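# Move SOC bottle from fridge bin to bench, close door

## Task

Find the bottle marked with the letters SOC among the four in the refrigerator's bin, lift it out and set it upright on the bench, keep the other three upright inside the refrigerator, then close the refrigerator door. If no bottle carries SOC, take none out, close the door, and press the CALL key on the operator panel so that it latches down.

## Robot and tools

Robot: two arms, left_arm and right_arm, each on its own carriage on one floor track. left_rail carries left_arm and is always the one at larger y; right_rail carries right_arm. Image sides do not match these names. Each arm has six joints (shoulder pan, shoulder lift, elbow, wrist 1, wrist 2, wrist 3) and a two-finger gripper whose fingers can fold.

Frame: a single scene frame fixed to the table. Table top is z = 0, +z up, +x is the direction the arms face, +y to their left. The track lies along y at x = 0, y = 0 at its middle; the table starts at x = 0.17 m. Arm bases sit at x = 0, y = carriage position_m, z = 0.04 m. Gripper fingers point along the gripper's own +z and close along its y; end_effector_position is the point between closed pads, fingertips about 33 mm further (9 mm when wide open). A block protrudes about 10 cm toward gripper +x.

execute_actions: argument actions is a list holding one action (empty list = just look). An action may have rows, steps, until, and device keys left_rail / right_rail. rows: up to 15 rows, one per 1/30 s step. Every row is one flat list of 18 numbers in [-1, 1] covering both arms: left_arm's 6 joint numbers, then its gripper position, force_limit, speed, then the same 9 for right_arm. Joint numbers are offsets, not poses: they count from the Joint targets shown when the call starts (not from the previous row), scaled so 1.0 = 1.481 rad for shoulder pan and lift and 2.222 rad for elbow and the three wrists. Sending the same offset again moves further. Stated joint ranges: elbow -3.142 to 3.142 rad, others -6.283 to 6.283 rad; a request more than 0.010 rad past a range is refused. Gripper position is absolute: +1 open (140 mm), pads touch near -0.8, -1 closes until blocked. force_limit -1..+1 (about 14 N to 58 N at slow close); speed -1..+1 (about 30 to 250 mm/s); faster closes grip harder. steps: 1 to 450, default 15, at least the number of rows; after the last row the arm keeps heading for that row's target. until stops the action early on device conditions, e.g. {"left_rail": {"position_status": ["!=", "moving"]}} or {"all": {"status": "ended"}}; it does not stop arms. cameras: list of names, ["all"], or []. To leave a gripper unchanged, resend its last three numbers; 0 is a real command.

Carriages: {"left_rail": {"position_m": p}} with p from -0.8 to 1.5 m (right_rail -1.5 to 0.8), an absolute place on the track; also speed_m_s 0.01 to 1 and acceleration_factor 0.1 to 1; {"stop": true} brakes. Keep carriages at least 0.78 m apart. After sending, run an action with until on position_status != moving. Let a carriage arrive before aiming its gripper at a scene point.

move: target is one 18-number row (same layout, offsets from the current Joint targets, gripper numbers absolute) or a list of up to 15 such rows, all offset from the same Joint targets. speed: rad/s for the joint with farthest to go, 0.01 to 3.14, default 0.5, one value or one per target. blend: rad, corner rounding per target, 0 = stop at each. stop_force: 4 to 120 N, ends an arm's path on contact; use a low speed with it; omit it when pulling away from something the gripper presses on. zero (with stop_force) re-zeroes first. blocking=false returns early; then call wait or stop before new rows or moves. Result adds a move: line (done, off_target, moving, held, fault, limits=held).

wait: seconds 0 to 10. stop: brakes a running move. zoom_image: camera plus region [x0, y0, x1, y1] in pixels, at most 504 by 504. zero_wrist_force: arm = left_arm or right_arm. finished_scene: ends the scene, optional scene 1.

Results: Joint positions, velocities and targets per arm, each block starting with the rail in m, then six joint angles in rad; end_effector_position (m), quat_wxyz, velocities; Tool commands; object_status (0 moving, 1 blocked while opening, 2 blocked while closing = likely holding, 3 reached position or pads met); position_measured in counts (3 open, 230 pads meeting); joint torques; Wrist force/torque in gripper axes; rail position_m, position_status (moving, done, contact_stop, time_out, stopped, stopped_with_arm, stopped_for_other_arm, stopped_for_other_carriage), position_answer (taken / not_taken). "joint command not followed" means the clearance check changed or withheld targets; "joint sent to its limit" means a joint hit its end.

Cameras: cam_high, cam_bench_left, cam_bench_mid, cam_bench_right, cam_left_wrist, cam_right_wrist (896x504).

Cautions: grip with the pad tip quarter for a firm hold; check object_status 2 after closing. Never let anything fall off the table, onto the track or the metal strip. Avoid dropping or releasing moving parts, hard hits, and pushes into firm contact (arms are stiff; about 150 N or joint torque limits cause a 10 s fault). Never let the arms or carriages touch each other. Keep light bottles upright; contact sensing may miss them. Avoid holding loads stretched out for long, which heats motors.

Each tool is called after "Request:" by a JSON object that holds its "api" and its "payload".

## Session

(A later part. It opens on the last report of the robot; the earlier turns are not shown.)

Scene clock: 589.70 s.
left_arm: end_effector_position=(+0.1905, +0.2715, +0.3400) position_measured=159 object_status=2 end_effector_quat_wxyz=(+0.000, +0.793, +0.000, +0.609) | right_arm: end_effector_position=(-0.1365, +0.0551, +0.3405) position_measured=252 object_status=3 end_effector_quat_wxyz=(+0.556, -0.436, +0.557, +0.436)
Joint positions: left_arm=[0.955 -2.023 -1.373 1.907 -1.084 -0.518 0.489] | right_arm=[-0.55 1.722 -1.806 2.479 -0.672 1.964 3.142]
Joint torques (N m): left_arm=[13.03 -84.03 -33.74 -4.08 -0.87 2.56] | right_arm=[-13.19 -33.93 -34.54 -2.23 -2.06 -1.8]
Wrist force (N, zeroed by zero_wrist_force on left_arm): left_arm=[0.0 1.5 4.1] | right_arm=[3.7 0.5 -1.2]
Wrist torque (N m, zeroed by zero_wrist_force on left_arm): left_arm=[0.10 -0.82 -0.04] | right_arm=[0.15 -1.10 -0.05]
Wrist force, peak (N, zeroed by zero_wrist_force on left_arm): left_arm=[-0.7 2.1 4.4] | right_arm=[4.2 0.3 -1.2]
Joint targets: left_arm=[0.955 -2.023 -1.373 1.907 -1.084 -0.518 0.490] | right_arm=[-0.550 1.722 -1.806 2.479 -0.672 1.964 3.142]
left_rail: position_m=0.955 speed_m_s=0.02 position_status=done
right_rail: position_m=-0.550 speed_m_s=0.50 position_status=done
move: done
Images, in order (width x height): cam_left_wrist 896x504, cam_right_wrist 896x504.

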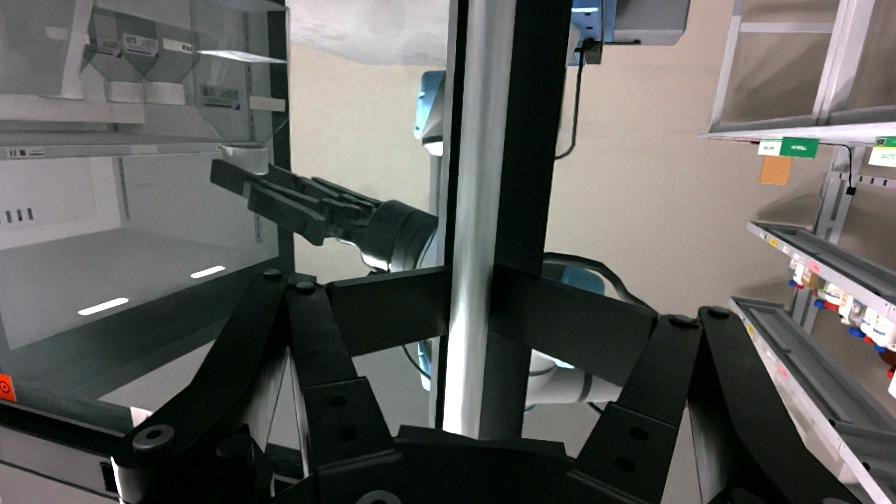

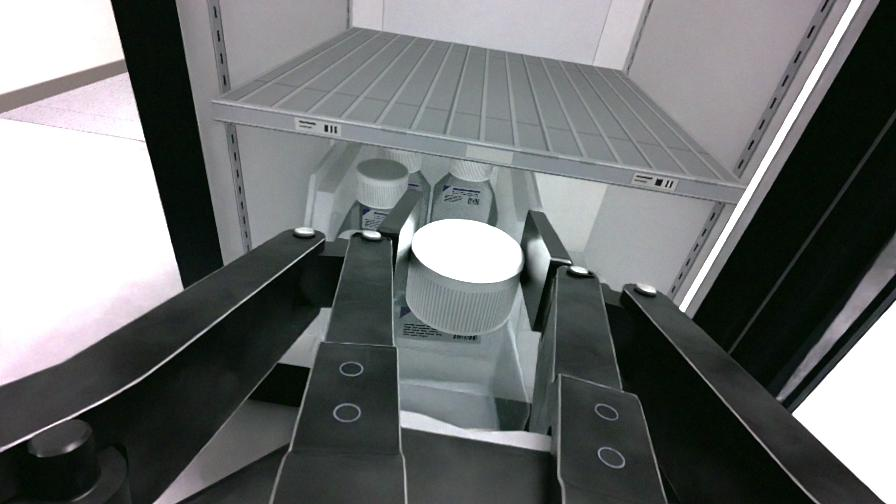

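Request:
{"api": "zoom_image", "payload": {"camera": "cam_left_wrist", "region": [60, 0, 320, 190]}}

Request:
{"api": "zoom_image", "payload": {"camera": "cam_right_wrist", "region": [330, 150, 610, 450]}}

Scaled by 1.938 from the camera's 896x504 image, which has a finer 1280x720 frame.

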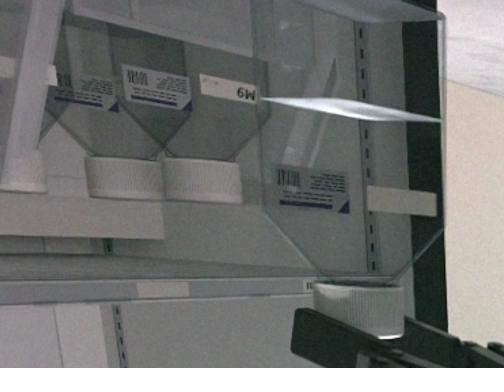

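Scaled by 1.680 from the camera's 896x504 image, which has a finer 1280x720 frame.

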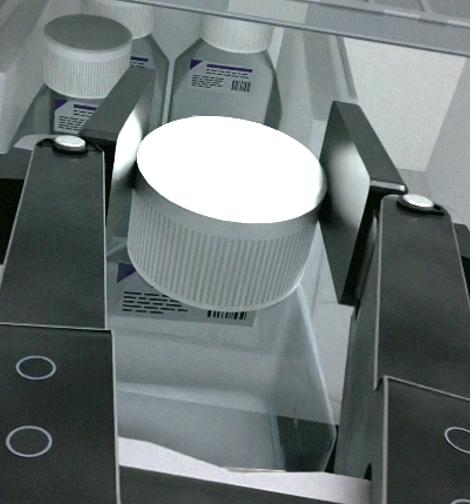

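Request:
{"api": "execute_actions", "payload": {"actions": [{"left_rail":{"position_m":1.43,"speed_m_s":0.15,"acceleration_factor":0.15},"steps":200,"until":{"left_rail":{"position_status":["!=","moving"]}}}], "cameras": ["cam_bench_left","cam_right_wrist"]}}

Request:
{"api": "zoom_image", "payload": {"camera": "cam_bench_left", "region": [150, 130, 350, 330]}}

Scene clock: 599.90 s.
left_arm: end_effector_position=(+0.1904, +0.7467, +0.3400) position_measured=159 object_status=2 end_effector_quat_wxyz=(+0.000, +0.793, +0.000, +0.609) | right_arm: end_effector_position=(-0.1365, +0.0551, +0.3405) position_measured=252 object_status=3 end_effector_quat_wxyz=(+0.556, -0.436, +0.557, +0.436)
Joint positions: left_arm=[1.43 -2.023 -1.373 1.907 -1.084 -0.518 0.49] | right_arm=[-0.55 1.722 -1.806 2.479 -0.672 1.964 3.142]
Joint torques (N m): left_arm=[12.29 -83.77 -38.95 -2.03 0.71 1.92] | right_arm=[-11.76 -33.55 -34.5 -3.32 -1.67 -1.89]
Wrist force (N, zeroed by zero_wrist_force on left_arm): left_arm=[-0.1 1.9 4.1] | right_arm=[3.7 0.5 -1.0]
Wrist torque (N m, zeroed by zero_wrist_force on left_arm): left_arm=[0.20 -0.79 -0.03] | right_arm=[0.14 -1.08 -0.06]
Wrist force, peak (N, zeroed by zero_wrist_force on left_arm): left_arm=[-0.2 1.8 4.6] | right_arm=[4.1 0.5 -1.2]
Joint targets: left_arm=[1.430 -2.023 -1.373 1.907 -1.084 -0.518 0.490] | right_arm=[-0.550 1.722 -1.806 2.479 -0.672 1.964 3.142]
Tool commands: left_gripper/position=-1.0 left_gripper/force_limit=-0.01 left_gripper/speed=-1.0 right_gripper/position=-0.98 right_gripper/force_limit=+0.3 right_gripper/speed=-0.5
left_rail: position_m=1.430 speed_m_s=0.15 position_status=done
right_rail: position_m=-0.550 speed_m_s=0.50 position_status=done
Images, in order (width x height): cam_bench_left 896x504, cam_right_wrist 896x504.

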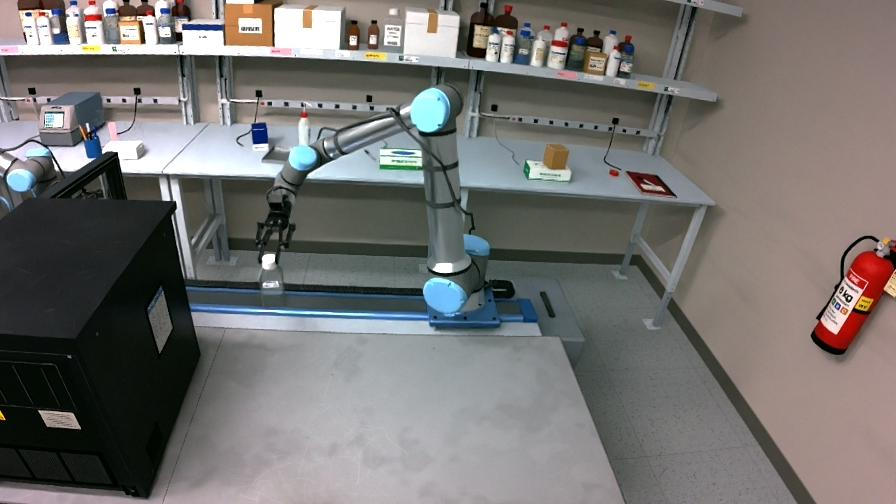

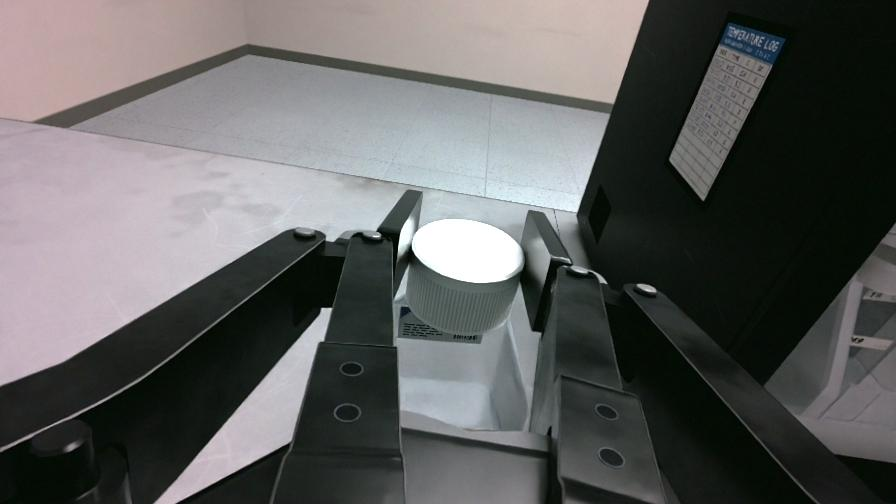

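Scaled by 2.520 from the camera's 896x504 image, which has a finer 1280x720 frame.

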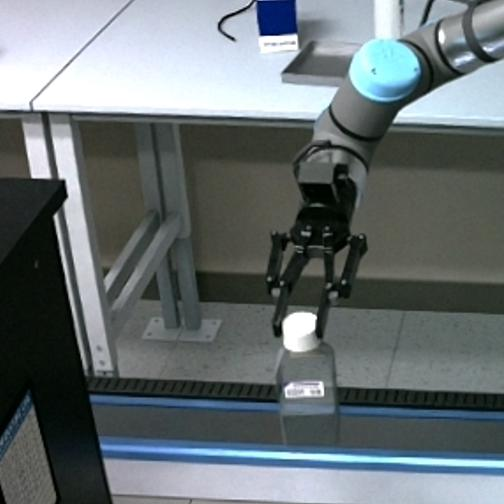

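Request:
{"api": "zoom_image", "payload": {"camera": "cam_bench_left", "region": [245, 245, 305, 305]}}

Request:
{"api": "zoom_image", "payload": {"camera": "cam_right_wrist", "region": [380, 290, 550, 440]}}

Scaled by 8.400 from the camera's 896x504 image, which has a finer 1280x720 frame.

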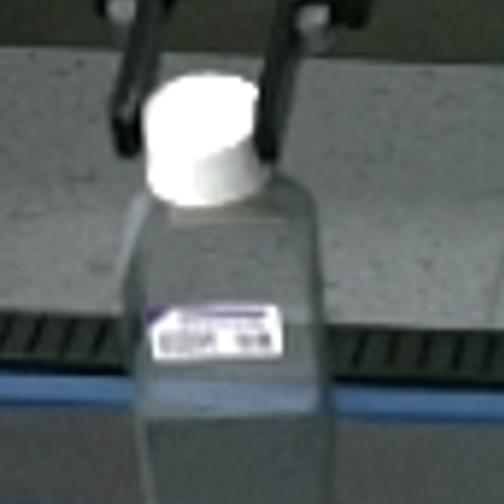

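Scaled by 2.965 from the camera's 896x504 image, which has a finer 1280x720 frame.

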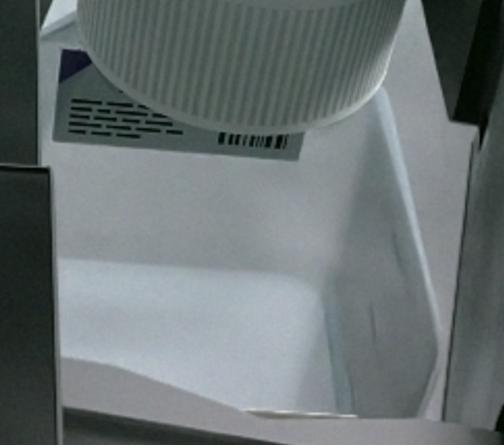

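Request:
{"api": "move", "payload": {"target": [[0.2329,-0.0077,0.0718,-0.3550,0.1060,0.3088,-1,-0.01,-1,0,0,0,0,0,0,-0.98,0.3,-0.5],[0.3615,0.1157,0.0775,-0.7495,0.1096,0.6268,-1,-0.01,-1,0,0,0,0,0,0,-0.98,0.3,-0.5]], "speed": 0.3, "blend": [0.05,0], "cameras": ["cam_bench_left","cam_bench_mid","cam_high","cam_right_wrist"]}}

Request:
{"api": "zoom_image", "payload": {"camera": "cam_bench_left", "region": [210, 290, 290, 370]}}

Scene clock: 632.73 s.
left_arm: end_effector_position=(+0.5605, +0.7460, +0.2996) position_measured=159 object_status=2 end_effector_quat_wxyz=(+0.000, +0.793, +0.000, +0.609) | right_arm: end_effector_position=(-0.1365, +0.0551, +0.3405) position_measured=252 object_status=3 end_effector_quat_wxyz=(+0.556, -0.436, +0.557, +0.436)
Joint positions: left_arm=[1.43 -1.488 -1.202 2.079 -2.749 -0.275 1.882] | right_arm=[-0.55 1.722 -1.806 2.479 -0.672 1.964 3.142]
Joint torques (N m): left_arm=[10.35 -61.07 -27.64 -8.62 7.65 1.84] | right_arm=[-7.99 -32.53 -37.29 -4.71 -0.96 -1.89]
Wrist force (N, zeroed by zero_wrist_force on left_arm): left_arm=[-0.3 2.0 4.3] | right_arm=[3.6 0.5 -1.1]
Wrist torque (N m, zeroed by zero_wrist_force on left_arm): left_arm=[0.20 -0.75 -0.03] | right_arm=[0.15 -1.06 -0.06]
Wrist force, peak (N, zeroed by zero_wrist_force on left_arm): left_arm=[-0.3 2.4 4.5] | right_arm=[4.1 0.4 -1.1]
Joint targets: left_arm=[1.430 -1.488 -1.201 2.079 -2.750 -0.275 1.882] | right_arm=[-0.550 1.722 -1.806 2.479 -0.672 1.964 3.142]
left_rail: position_m=1.430 speed_m_s=0.15 position_status=done
right_rail: position_m=-0.550 speed_m_s=0.50 position_status=done
move: done
Images, in order (width x height): cam_high 896x504, cam_bench_left 896x504, cam_bench_mid 896x504, cam_right_wrist 896x504.

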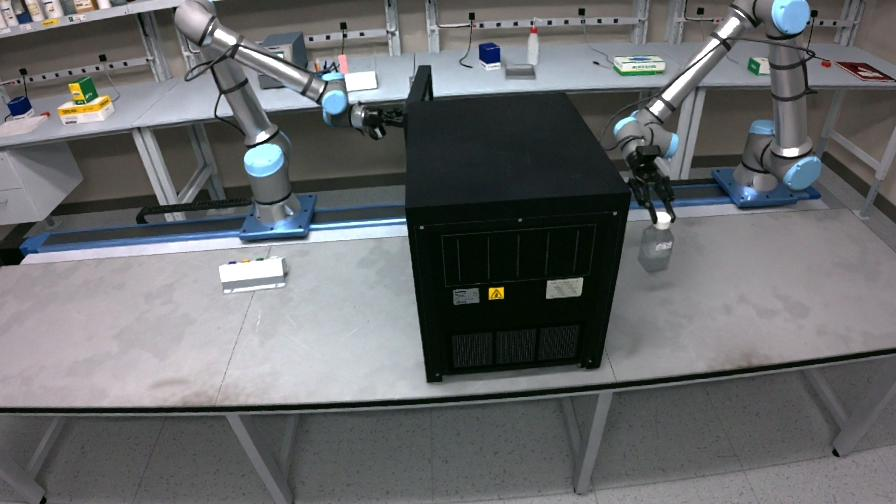

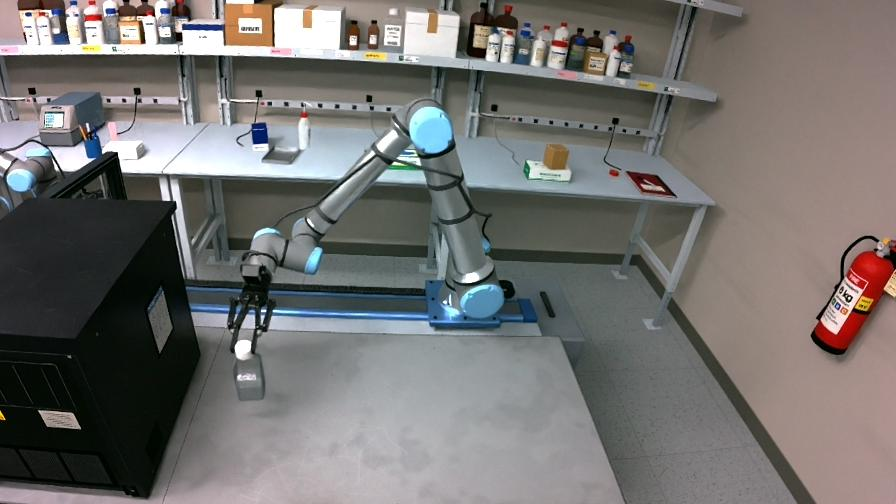

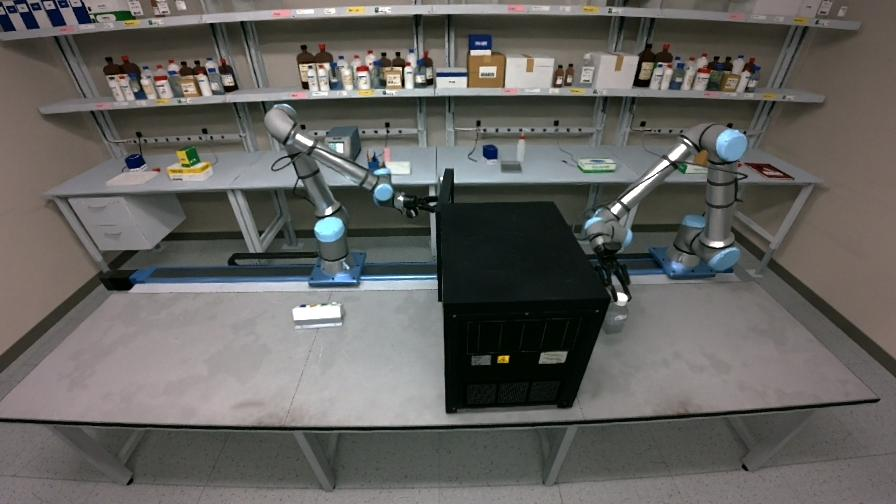

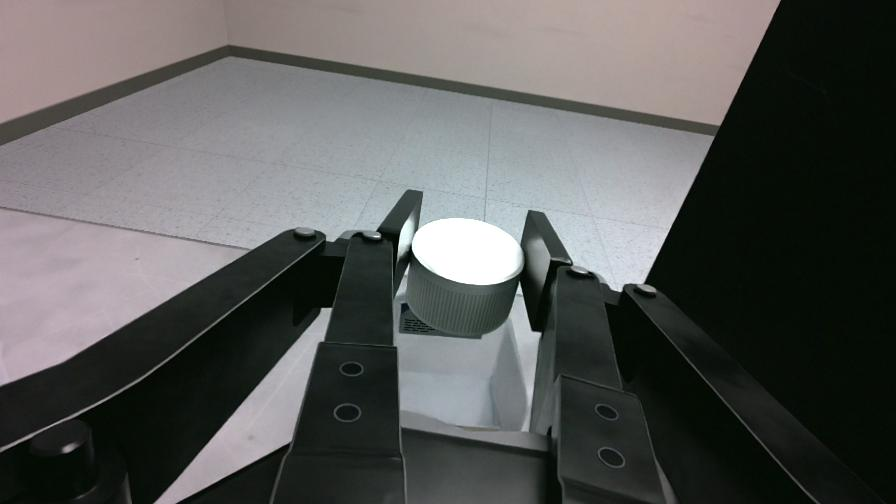

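Scaled by 6.300 from the camera's 896x504 image, which has a finer 1280x720 frame.

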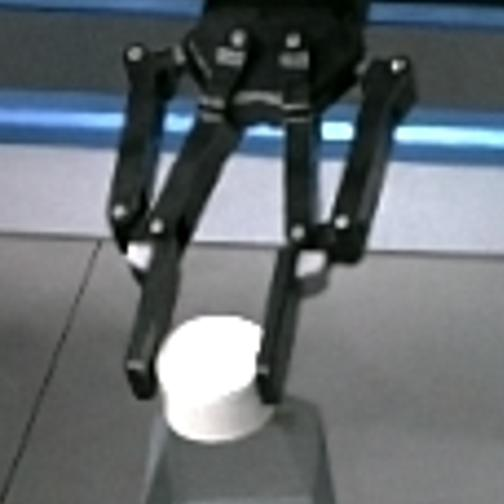

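Request:
{"api": "zoom_image", "payload": {"camera": "cam_high", "region": [630, 200, 690, 280]}}

Request:
{"api": "zoom_image", "payload": {"camera": "cam_bench_left", "region": [225, 345, 275, 405]}}

Request:
{"api": "zoom_image", "payload": {"camera": "cam_bench_mid", "region": [585, 285, 645, 345]}}

Scaled by 6.300 from the camera's 896x504 image, which has a finer 1280x720 frame.

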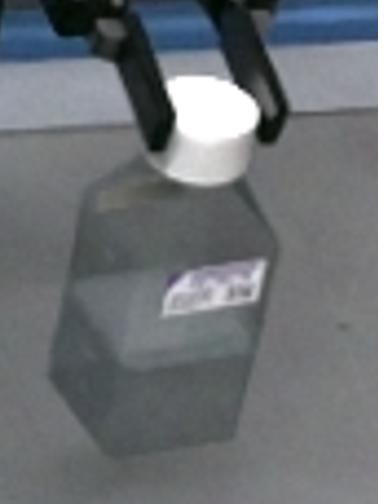

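Scaled by 8.400 from the camera's 896x504 image, which has a finer 1280x720 frame.

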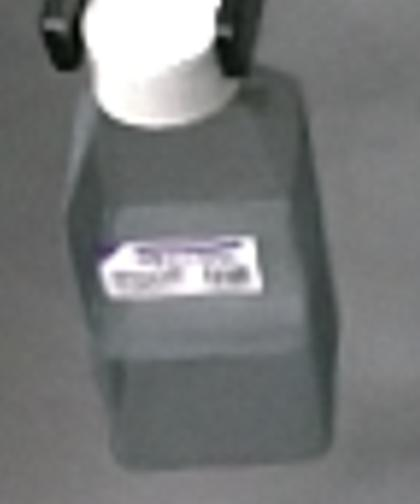

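Scaled by 8.400 from the camera's 896x504 image, which has a finer 1280x720 frame.

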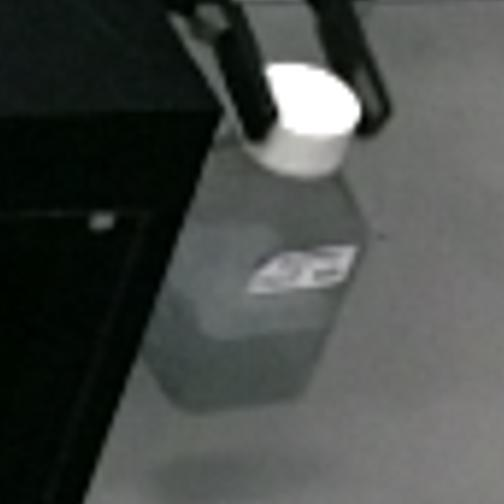

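Request:
{"api": "move", "payload": {"target": [0,0.1504,0.0129,-0.1131,0,0,-1,-0.01,-1,0,0,0,0,0,0,-0.98,0.3,-0.5], "speed": 0.04, "stop_force": 4, "cameras": ["cam_right_wrist","cam_bench_left"]}}

Scene clock: 647.17 s.
left_arm: end_effector_position=(+0.5608, +0.7436, +0.1854) position_measured=159 object_status=2 end_effector_quat_wxyz=(+0.000, +0.793, +0.000, +0.609) | right_arm: end_effector_position=(-0.1365, +0.0551, +0.3405) position_measured=252 object_status=3 end_effector_quat_wxyz=(+0.556, -0.436, +0.557, +0.436)
Joint positions: left_arm=[1.43 -1.488 -1.02 2.103 -2.954 -0.275 1.882] | right_arm=[-0.55 1.722 -1.806 2.479 -0.672 1.964 3.142]
Joint torques (N m): left_arm=[5.83 -103.35 -33.92 -1.41 1.43 1.89] | right_arm=[-4.69 -31.77 -38.61 -4.67 -0.38 -1.54]
Wrist force (N, zeroed by zero_wrist_force on left_arm): left_arm=[-0.3 2.0 4.0] | right_arm=[3.6 0.5 -1.2]
Wrist torque (N m, zeroed by zero_wrist_force on left_arm): left_arm=[0.18 -0.77 -0.03] | right_arm=[0.13 -1.04 -0.06]
Wrist force, peak (N, zeroed by zero_wrist_force on left_arm): left_arm=[10.8 0.3 -1.2] | right_arm=[4.2 0.5 -1.2]
Joint targets: left_arm=[1.430 -1.488 -1.020 2.103 -2.954 -0.275 1.882] | right_arm=[-0.550 1.722 -1.806 2.479 -0.672 1.964 3.142]
left_rail: position_m=1.430 speed_m_s=0.15 position_status=done
right_rail: position_m=-0.550 speed_m_s=0.50 position_status=done
move: contact (left_arm); left_arm: the wrist 1 is farthest, 0.047 rad from its target
Images, in order (width x height): cam_bench_left 896x504, cam_right_wrist 896x504.

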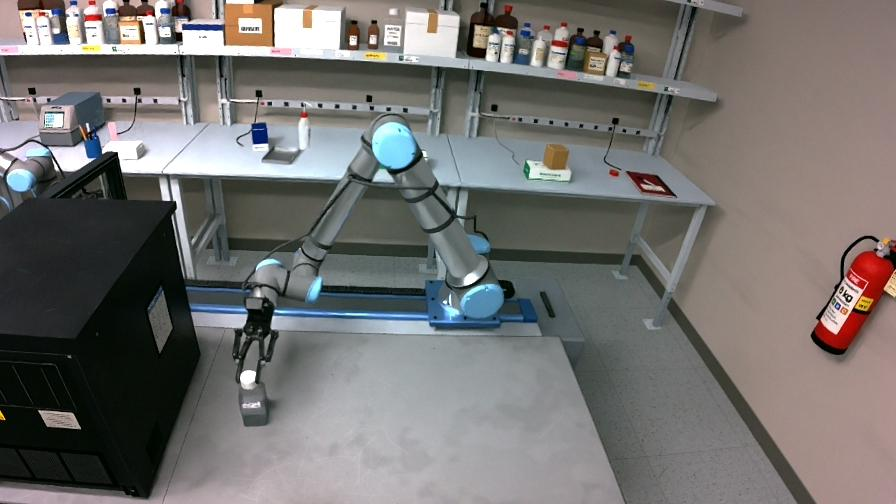

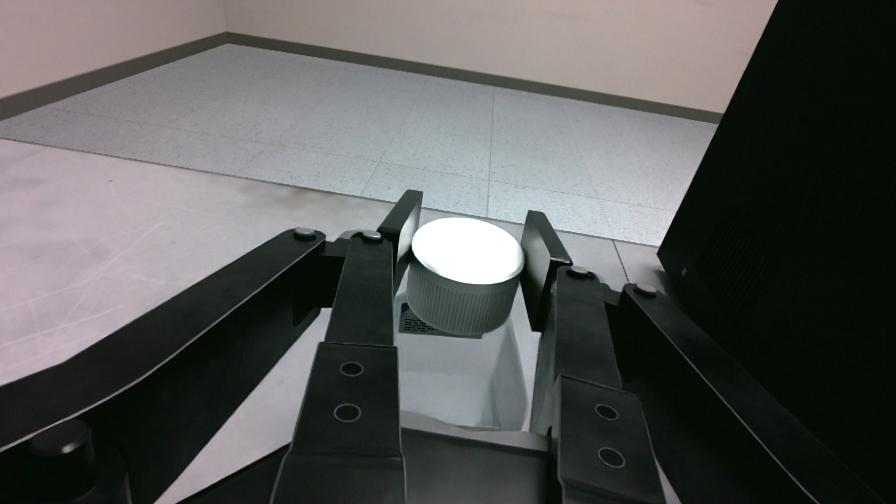

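Request:
{"api": "move", "payload": {"target": [0,0,0,0,0,0,0.0,-0.01,-1,0,0,0,0,0,0,-0.98,0.3,-0.5], "cameras": ["cam_right_wrist"]}}

Request:
{"api": "move", "payload": {"target": [0.0290,-0.0458,-0.0084,0.0558,-0.0802,-0.0087,0.0,-0.01,-1,0,0,0,0,0,0,-0.98,0.3,-0.5], "speed": 0.06, "stop_force": 8, "cameras": ["cam_right_wrist","cam_bench_left"]}}

Scene clock: 665.10 s.
left_arm: end_effector_position=(+0.5608, +0.7436, +0.1854) position_measured=129 object_status=0 end_effector_quat_wxyz=(+0.000, +0.793, +0.000, +0.609) | right_arm: end_effector_position=(-0.1365, +0.0551, +0.3405) position_measured=252 object_status=3 end_effector_quat_wxyz=(+0.556, -0.436, +0.557, +0.436)
Joint positions: left_arm=[1.43 -1.488 -1.02 2.103 -2.954 -0.275 1.882] | right_arm=[-0.55 1.722 -1.806 2.479 -0.672 1.964 3.142]
Joint torques (N m): left_arm=[-4.1 -93.68 -23.46 -1.37 1.86 1.4] | right_arm=[-2.28 -32.83 -39.37 -4.77 0.14 -1.64]
Wrist force (N, zeroed by zero_wrist_force on left_arm): left_arm=[3.1 1.9 3.1] | right_arm=[3.7 0.5 -1.2]
Wrist torque (N m, zeroed by zero_wrist_force on left_arm): left_arm=[0.17 -0.71 -0.03] | right_arm=[0.14 -1.07 -0.06]
Wrist force, peak (N, zeroed by zero_wrist_force on left_arm): left_arm=[-0.5 2.2 4.5] | right_arm=[4.1 0.5 -1.3]
Joint targets: left_arm=[1.430 -1.488 -1.020 2.103 -2.954 -0.275 1.882] | right_arm=[-0.550 1.722 -1.806 2.479 -0.672 1.964 3.142]
left_rail: position_m=1.430 speed_m_s=0.15 position_status=done
right_rail: position_m=-0.550 speed_m_s=0.50 position_status=done
move: done
Images, in order (width x height): cam_right_wrist 896x504.

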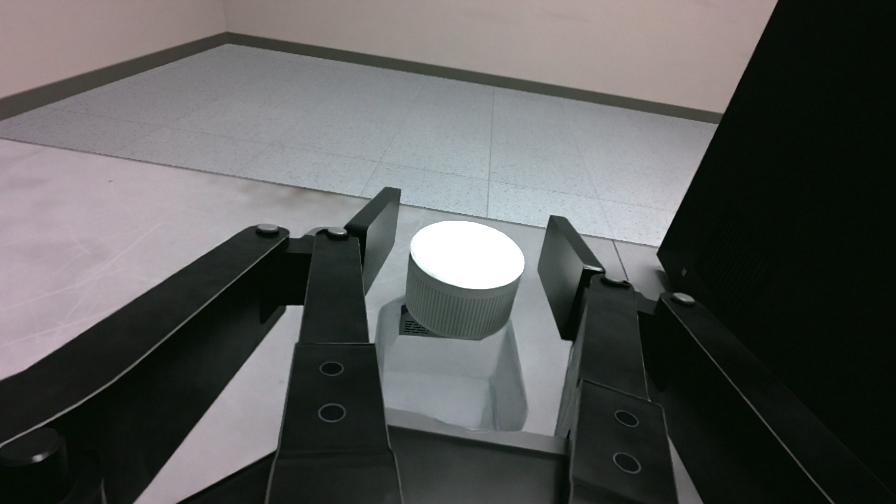

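Scene clock: 669.00 s.
left_arm: end_effector_position=(+0.5707, +0.7466, +0.1710) position_measured=129 object_status=3 end_effector_quat_wxyz=(+0.000, +0.843, +0.000, +0.537) | right_arm: end_effector_position=(-0.1365, +0.0551, +0.3405) position_measured=252 object_status=3 end_effector_quat_wxyz=(+0.556, -0.436, +0.557, +0.436)
Joint positions: left_arm=[1.43 -1.445 -1.088 2.084 -2.83 -0.453 1.863] | right_arm=[-0.55 1.722 -1.806 2.479 -0.672 1.964 3.142]
Joint torques (N m): left_arm=[16.47 -99.57 -35.66 -1.27 0.02 -3.16] | right_arm=[-2.39 -32.05 -39.49 -4.68 0.03 -1.49]
Wrist force (N, zeroed by zero_wrist_force on left_arm): left_arm=[3.1 1.8 3.1] | right_arm=[3.8 0.4 -1.3]
Wrist torque (N m, zeroed by zero_wrist_force on left_arm): left_arm=[0.09 -0.72 0.21] | right_arm=[0.12 -1.10 -0.06]
Wrist force, peak (N, zeroed by zero_wrist_force on left_arm): left_arm=[3.8 2.1 3.2] | right_arm=[4.1 0.4 -1.5]
Joint targets: left_arm=[1.430 -1.445 -1.088 2.084 -2.830 -0.453 1.863] | right_arm=[-0.550 1.722 -1.806 2.479 -0.672 1.964 3.142]
left_rail: position_m=1.430 speed_m_s=0.15 position_status=done
right_rail: position_m=-0.550 speed_m_s=0.50 position_status=done
move: done
Images, in order (width x height): cam_bench_left 896x504, cam_right_wrist 896x504.

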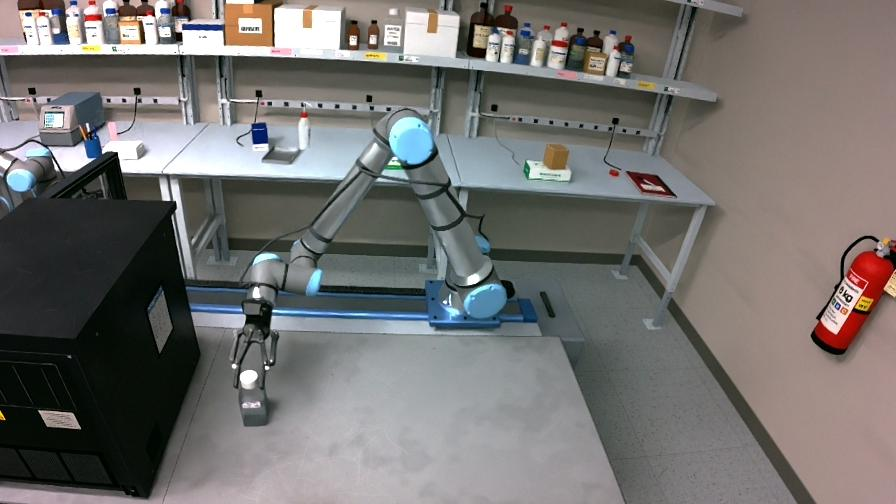

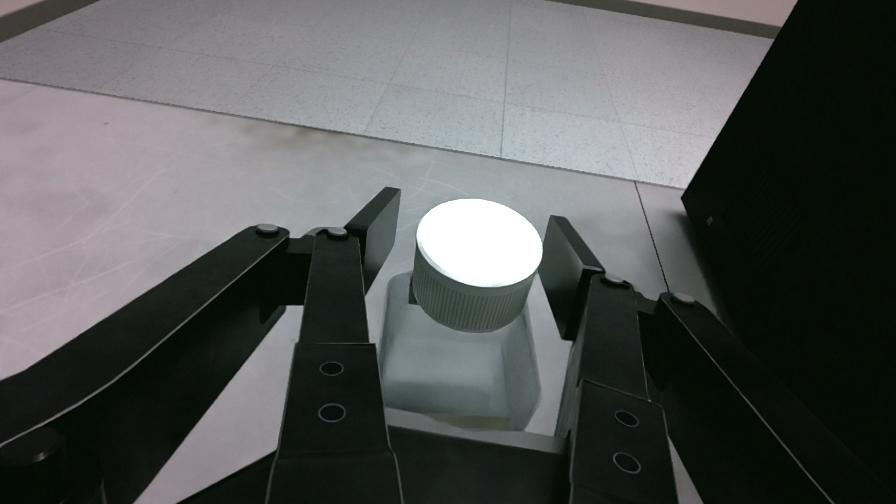

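Request:
{"api": "move", "payload": {"target": [-0.0133,-0.0028,0.0057,0.0141,0.0020,-0.0204,0.0,-0.01,-1,0,0,0,0,0,0,-0.98,0.3,-0.5], "speed": 0.04, "stop_force": 8}}

Request:
{"api": "execute_actions", "payload": {"actions": [{"left_rail":{"position_m":1.428,"speed_m_s":0.02},"steps":60,"until":{"left_rail":{"position_status":["!=","moving"]}}}], "cameras": ["cam_right_wrist"]}}

Scene clock: 675.50 s.
left_arm: end_effector_position=(+0.5566, +0.7468, +0.1648) position_measured=129 object_status=3 end_effector_quat_wxyz=(+0.000, +0.843, +0.000, +0.537) | right_arm: end_effector_position=(-0.1365, +0.0551, +0.3405) position_measured=252 object_status=3 end_effector_quat_wxyz=(+0.556, -0.436, +0.557, +0.436)
Joint positions: left_arm=[1.43 -1.465 -1.092 2.097 -2.799 -0.448 1.818] | right_arm=[-0.55 1.722 -1.806 2.479 -0.672 1.964 3.142]
Joint torques (N m): left_arm=[-12.3 -96.4 -20.87 -1.6 5.92 -3.18] | right_arm=[-1.25 -32.83 -40.04 -4.62 0.5 -1.51]
Wrist force (N, zeroed by zero_wrist_force on left_arm): left_arm=[3.4 2.1 3.0] | right_arm=[3.5 0.5 -1.0]
Wrist torque (N m, zeroed by zero_wrist_force on left_arm): left_arm=[0.17 -0.78 0.21] | right_arm=[0.16 -1.06 -0.06]
Wrist force, peak (N, zeroed by zero_wrist_force on left_arm): left_arm=[3.6 2.3 3.2] | right_arm=[4.1 0.3 -1.3]
Joint targets: left_arm=[1.430 -1.465 -1.092 2.097 -2.799 -0.448 1.818] | right_arm=[-0.550 1.722 -1.806 2.479 -0.672 1.964 3.142]
left_rail: position_m=1.430 speed_m_s=0.15 position_status=done
right_rail: position_m=-0.550 speed_m_s=0.50 position_status=done
move: done

Scene clock: 675.93 s.
left_arm: end_effector_position=(+0.5566, +0.7448, +0.1648) position_measured=129 object_status=3 end_effector_quat_wxyz=(+0.000, +0.843, +0.000, +0.537) | right_arm: end_effector_position=(-0.1365, +0.0551, +0.3405) position_measured=252 object_status=3 end_effector_quat_wxyz=(+0.556, -0.436, +0.557, +0.436)
Joint positions: left_arm=[1.428 -1.465 -1.092 2.097 -2.799 -0.448 1.818] | right_arm=[-0.55 1.722 -1.806 2.479 -0.672 1.964 3.142]
Joint torques (N m): left_arm=[-7.96 -96.54 -22.44 -1.29 5.88 -3.37] | right_arm=[0.57 -32.44 -40.41 -4.57 0.55 -1.42]
Wrist force (N, zeroed by zero_wrist_force on left_arm): left_arm=[3.4 1.8 3.1] | right_arm=[3.8 0.3 -1.2]
Wrist torque (N m, zeroed by zero_wrist_force on left_arm): left_arm=[0.09 -0.79 0.21] | right_arm=[0.10 -1.10 -0.06]
Wrist force, peak (N, zeroed by zero_wrist_force on left_arm): left_arm=[3.2 2.1 3.4] | right_arm=[3.9 0.5 -1.3]
Joint targets: left_arm=[1.428 -1.465 -1.092 2.097 -2.799 -0.448 1.818] | right_arm=[-0.550 1.722 -1.806 2.479 -0.672 1.964 3.142]
Tool commands: left_gripper/position=+0.0 left_gripper/force_limit=-0.01 left_gripper/speed=-1.0 right_gripper/position=-0.98 right_gripper/force_limit=+0.3 right_gripper/speed=-0.5
left_rail: position_m=1.428 speed_m_s=0.02 position_status=done
right_rail: position_m=-0.550 speed_m_s=0.50 position_status=done
Images, in order (width x height): cam_right_wrist 896x504.

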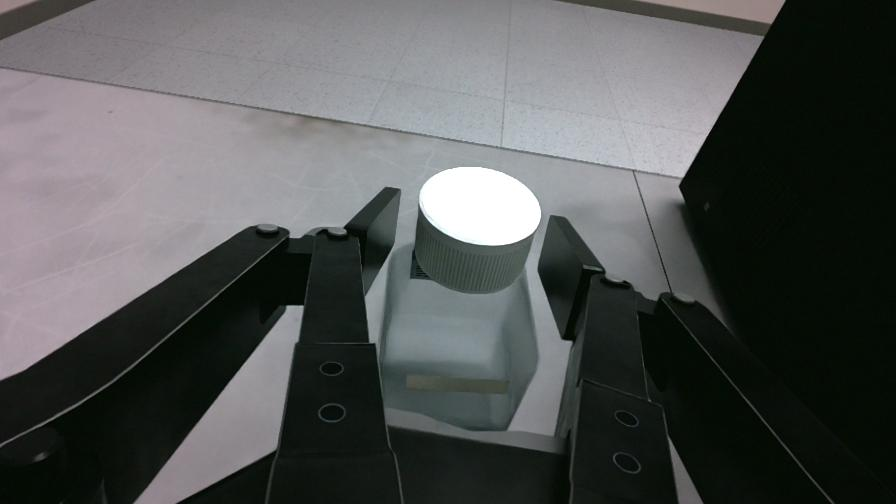

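Request:
{"api": "zoom_image", "payload": {"camera": "cam_right_wrist", "region": [380, 350, 540, 430]}}

Request:
{"api": "move", "payload": {"target": [0,0,0,0,0,0,-1,-0.01,-1,0,0,0,0,0,0,-0.98,0.3,-0.5], "cameras": ["cam_right_wrist"]}}

Scaled by 3.150 from the camera's 896x504 image, which has a finer 1280x720 frame.

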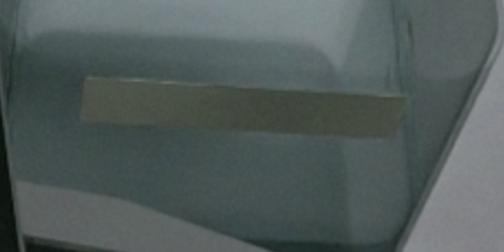

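Scene clock: 678.10 s.
left_arm: end_effector_position=(+0.5566, +0.7448, +0.1648) position_measured=159 object_status=0 end_effector_quat_wxyz=(+0.000, +0.843, +0.000, +0.537) | right_arm: end_effector_position=(-0.1365, +0.0551, +0.3405) position_measured=252 object_status=3 end_effector_quat_wxyz=(+0.556, -0.436, +0.557, +0.436)
Joint positions: left_arm=[1.428 -1.465 -1.092 2.097 -2.799 -0.448 1.818] | right_arm=[-0.55 1.722 -1.806 2.479 -0.672 1.964 3.142]
Joint torques (N m): left_arm=[-0.64 -93.12 -30.14 -1.8 3.69 -2.64] | right_arm=[-0.75 -33.49 -40.91 -4.65 0.47 -1.32]
Wrist force (N, zeroed by zero_wrist_force on left_arm): left_arm=[7.6 2.6 -0.4] | right_arm=[3.8 0.6 -1.5]
Wrist torque (N m, zeroed by zero_wrist_force on left_arm): left_arm=[0.18 -0.75 0.35] | right_arm=[0.17 -1.10 -0.06]
Wrist force, peak (N, zeroed by zero_wrist_force on left_arm): left_arm=[7.7 2.6 -0.3] | right_arm=[3.9 0.8 -1.1]
Joint targets: left_arm=[1.428 -1.465 -1.092 2.097 -2.799 -0.448 1.818] | right_arm=[-0.550 1.722 -1.806 2.479 -0.672 1.964 3.142]
left_rail: position_m=1.428 speed_m_s=0.02 position_status=done
right_rail: position_m=-0.550 speed_m_s=0.50 position_status=done
move: done
Images, in order (width x height): cam_right_wrist 896x504.

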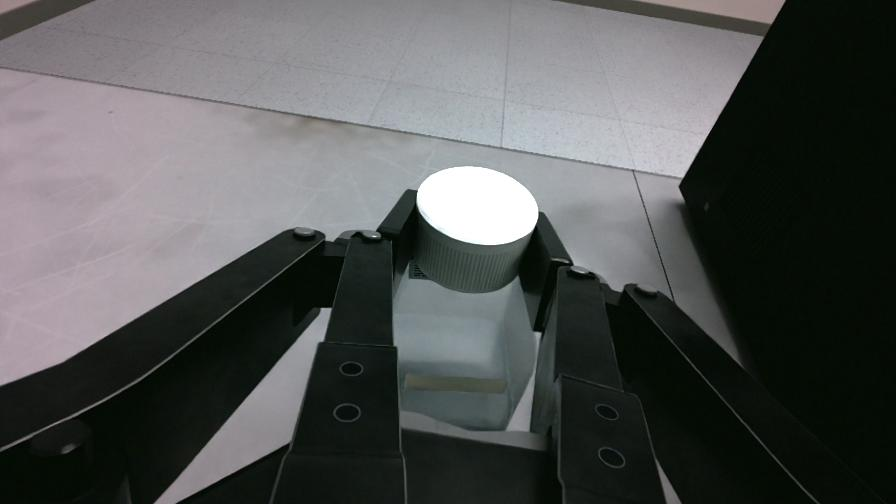

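Request:
{"api": "move", "payload": {"target": [[0,-0.1307,-0.0257,0.1126,0,0,-1,-0.01,-1,0,0,0,0,0,0,-0.98,0.3,-0.5],[-0.1737,-0.2463,-0.0312,0.4368,-0.0055,-0.2673,-1,-0.01,-1,0,0,0,0,0,0,-0.98,0.3,-0.5],[-0.3492,-0.2528,-0.0815,0.6695,-0.0642,-0.4720,-1,-0.01,-1,0,0,0,0,0,0,-0.98,0.3,-0.5]], "speed": [0.1,0.25,0.25], "blend": 0.03, "cameras": ["cam_right_wrist"]}}

Request:
{"api": "execute_actions", "payload": {"actions": [{"left_rail":{"position_m":0.96,"speed_m_s":0.15},"steps":200,"until":{"left_rail":{"position_status":["!=","moving"]}}}], "cameras": ["cam_right_wrist","cam_left_wrist"]}}

Scene clock: 697.20 s.
left_arm: end_effector_position=(+0.2008, +0.7448, +0.3598) position_measured=159 object_status=2 end_effector_quat_wxyz=(+0.000, +0.844, +0.001, +0.537) | right_arm: end_effector_position=(-0.1365, +0.0551, +0.3405) position_measured=252 object_status=3 end_effector_quat_wxyz=(+0.556, -0.436, +0.557, +0.436)
Joint positions: left_arm=[1.428 -1.982 -1.467 1.916 -1.312 -0.591 0.769] | right_arm=[-0.55 1.722 -1.806 2.479 -0.672 1.964 3.142]
Joint torques (N m): left_arm=[-6.93 -79.15 -50.41 1.21 0.21 -3.82] | right_arm=[5.21 -32.61 -42.77 -5.02 1.48 -1.22]
Wrist force (N, zeroed by zero_wrist_force on left_arm): left_arm=[0.1 1.3 4.6] | right_arm=[3.8 0.4 -1.3]
Wrist torque (N m, zeroed by zero_wrist_force on left_arm): left_arm=[0.01 -0.84 0.22] | right_arm=[0.11 -1.11 -0.06]
Wrist force, peak (N, zeroed by zero_wrist_force on left_arm): left_arm=[7.9 2.9 -0.4] | right_arm=[4.2 0.6 -1.2]
Joint targets: left_arm=[1.428 -1.982 -1.467 1.916 -1.311 -0.591 0.769] | right_arm=[-0.550 1.722 -1.806 2.479 -0.672 1.964 3.142]
left_rail: position_m=1.428 speed_m_s=0.02 position_status=done
right_rail: position_m=-0.550 speed_m_s=0.50 position_status=done
move: done
Images, in order (width x height): cam_right_wrist 896x504.

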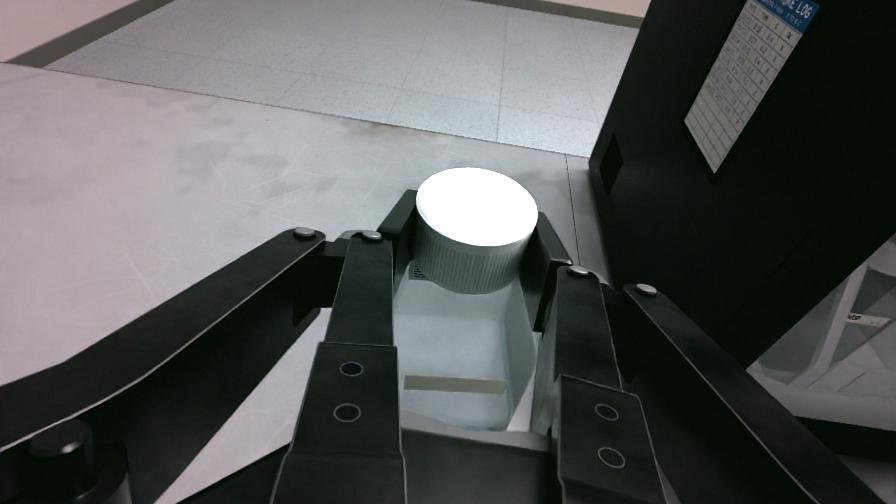

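Scene clock: 701.40 s.
left_arm: end_effector_position=(+0.2007, +0.2768, +0.3599) position_measured=159 object_status=2 end_effector_quat_wxyz=(+0.000, +0.844, +0.001, +0.537) | right_arm: end_effector_position=(-0.1365, +0.0551, +0.3405) position_measured=252 object_status=3 end_effector_quat_wxyz=(+0.556, -0.436, +0.557, +0.436)
Joint positions: left_arm=[0.96 -1.982 -1.467 1.916 -1.311 -0.591 0.769] | right_arm=[-0.55 1.722 -1.806 2.479 -0.672 1.964 3.142]
Joint torques (N m): left_arm=[-3.77 -49.53 -41.62 1.13 1.75 -3.18] | right_arm=[5.02 -32.35 -42.81 -4.69 1.44 -0.88]
Wrist force (N, zeroed by zero_wrist_force on left_arm): left_arm=[0.5 1.5 4.6] | right_arm=[3.8 0.5 -1.0]
Wrist torque (N m, zeroed by zero_wrist_force on left_arm): left_arm=[0.04 -0.94 0.21] | right_arm=[0.14 -1.09 -0.06]
Wrist force, peak (N, zeroed by zero_wrist_force on left_arm): left_arm=[0.2 1.7 4.9] | right_arm=[4.0 0.5 -1.2]
Joint targets: left_arm=[0.960 -1.982 -1.467 1.916 -1.311 -0.591 0.769] | right_arm=[-0.550 1.722 -1.806 2.479 -0.672 1.964 3.142]
Tool commands: left_gripper/position=-1.0 left_gripper/force_limit=-0.01 left_gripper/speed=-1.0 right_gripper/position=-0.98 right_gripper/force_limit=+0.3 right_gripper/speed=-0.5
left_rail: position_m=0.960 speed_m_s=0.15 position_status=done
right_rail: position_m=-0.550 speed_m_s=0.50 position_status=done
Images, in order (width x height): cam_left_wrist 896x504, cam_right_wrist 896x504.

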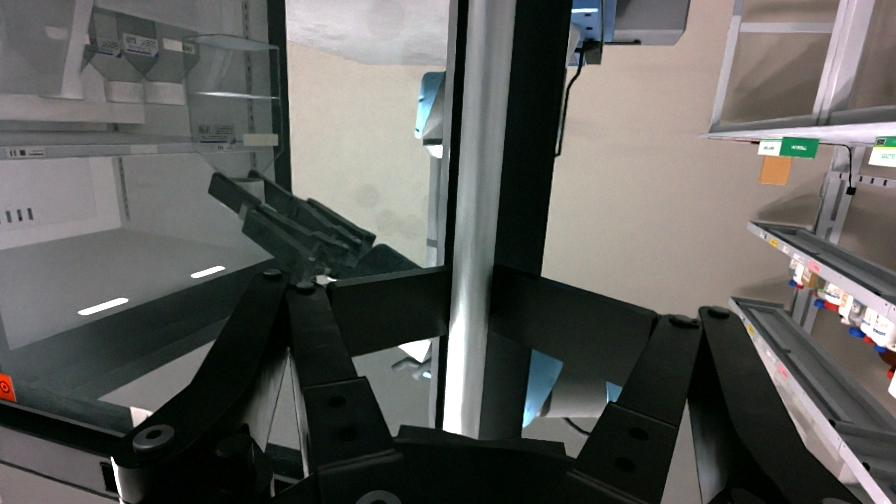

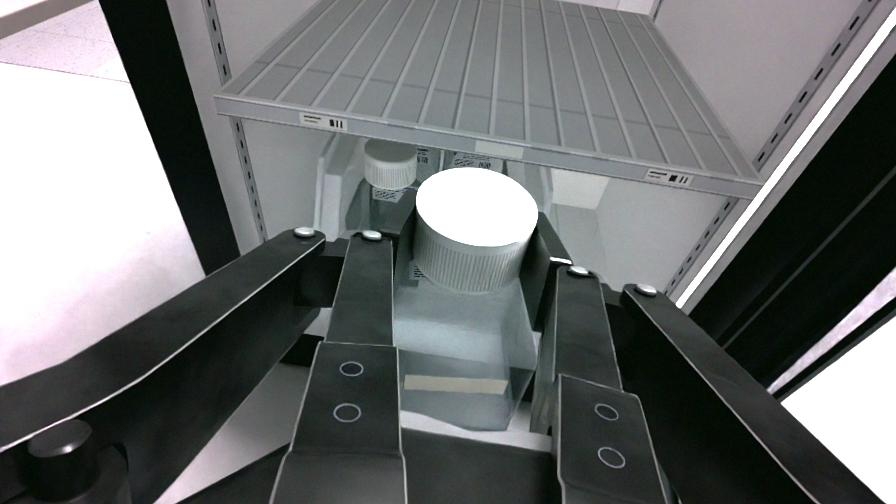

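Request:
{"api": "move", "payload": {"target": [[-0.0244,0.1412,-0.0290,0.2776,0.0636,-0.3053,-1,-0.01,-1,0,0,0,0,0,0,-0.98,0.3,-0.5],[0.0082,0.3571,-0.0686,0.5572,0.0302,-0.6526,-1,-0.01,-1,0,0,0,0,0,0,-0.98,0.3,-0.5]], "speed": 0.2, "blend": [0.05,0], "cameras": ["cam_right_wrist","cam_left_wrist"]}}

Scene clock: 716.53 s.
left_arm: end_effector_position=(+0.2210, +0.2767, +0.3235) position_measured=159 object_status=2 end_effector_quat_wxyz=(+0.000, +0.574, +0.000, +0.819) | right_arm: end_effector_position=(-0.1365, +0.0551, +0.3405) position_measured=252 object_status=3 end_effector_quat_wxyz=(+0.556, -0.436, +0.557, +0.436)
Joint positions: left_arm=[0.96 -1.97 -0.938 1.763 -0.073 -0.524 -0.681] | right_arm=[-0.55 1.722 -1.806 2.479 -0.672 1.964 3.142]
Joint torques (N m): left_arm=[11.45 -72.74 -33.29 8 -5.59 -3.4] | right_arm=[6.93 -32.06 -44.73 -4.73 1.72 -0.94]
Wrist force (N, zeroed by zero_wrist_force on left_arm): left_arm=[-1.3 2.2 2.8] | right_arm=[3.5 0.6 -1.3]
Wrist torque (N m, zeroed by zero_wrist_force on left_arm): left_arm=[0.42 -0.48 0.22] | right_arm=[0.16 -1.04 -0.06]
Wrist force, peak (N, zeroed by zero_wrist_force on left_arm): left_arm=[0.0 1.7 5.0] | right_arm=[4.2 0.3 -1.1]
Joint targets: left_arm=[0.960 -1.970 -0.938 1.763 -0.073 -0.524 -0.681] | right_arm=[-0.550 1.722 -1.806 2.479 -0.672 1.964 3.142]
left_rail: position_m=0.960 speed_m_s=0.15 position_status=done
right_rail: position_m=-0.550 speed_m_s=0.50 position_status=done
move: done
Images, in order (width x height): cam_left_wrist 896x504, cam_right_wrist 896x504.

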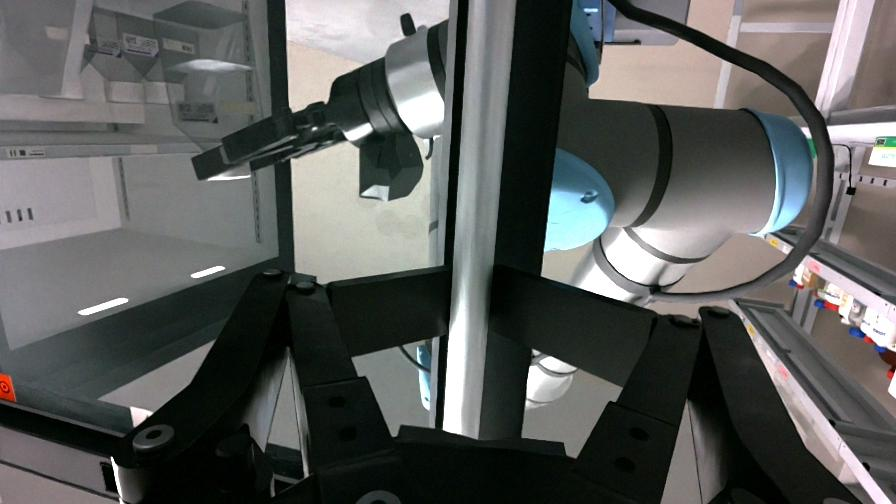

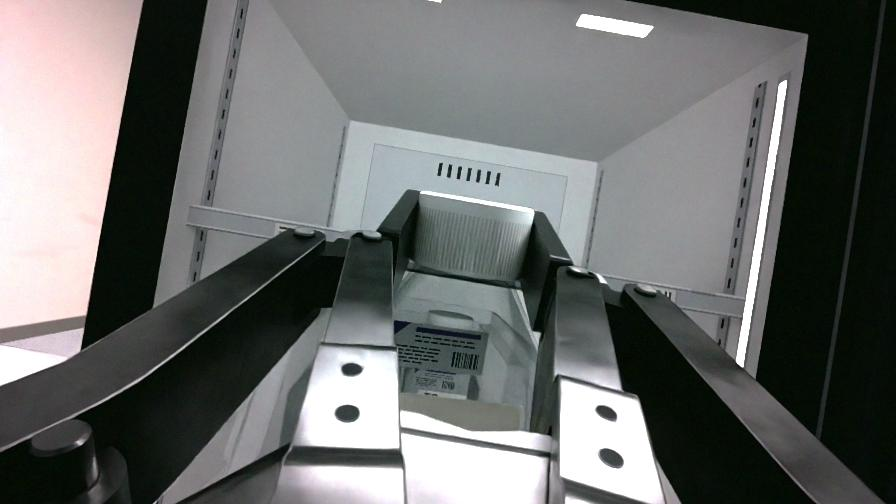

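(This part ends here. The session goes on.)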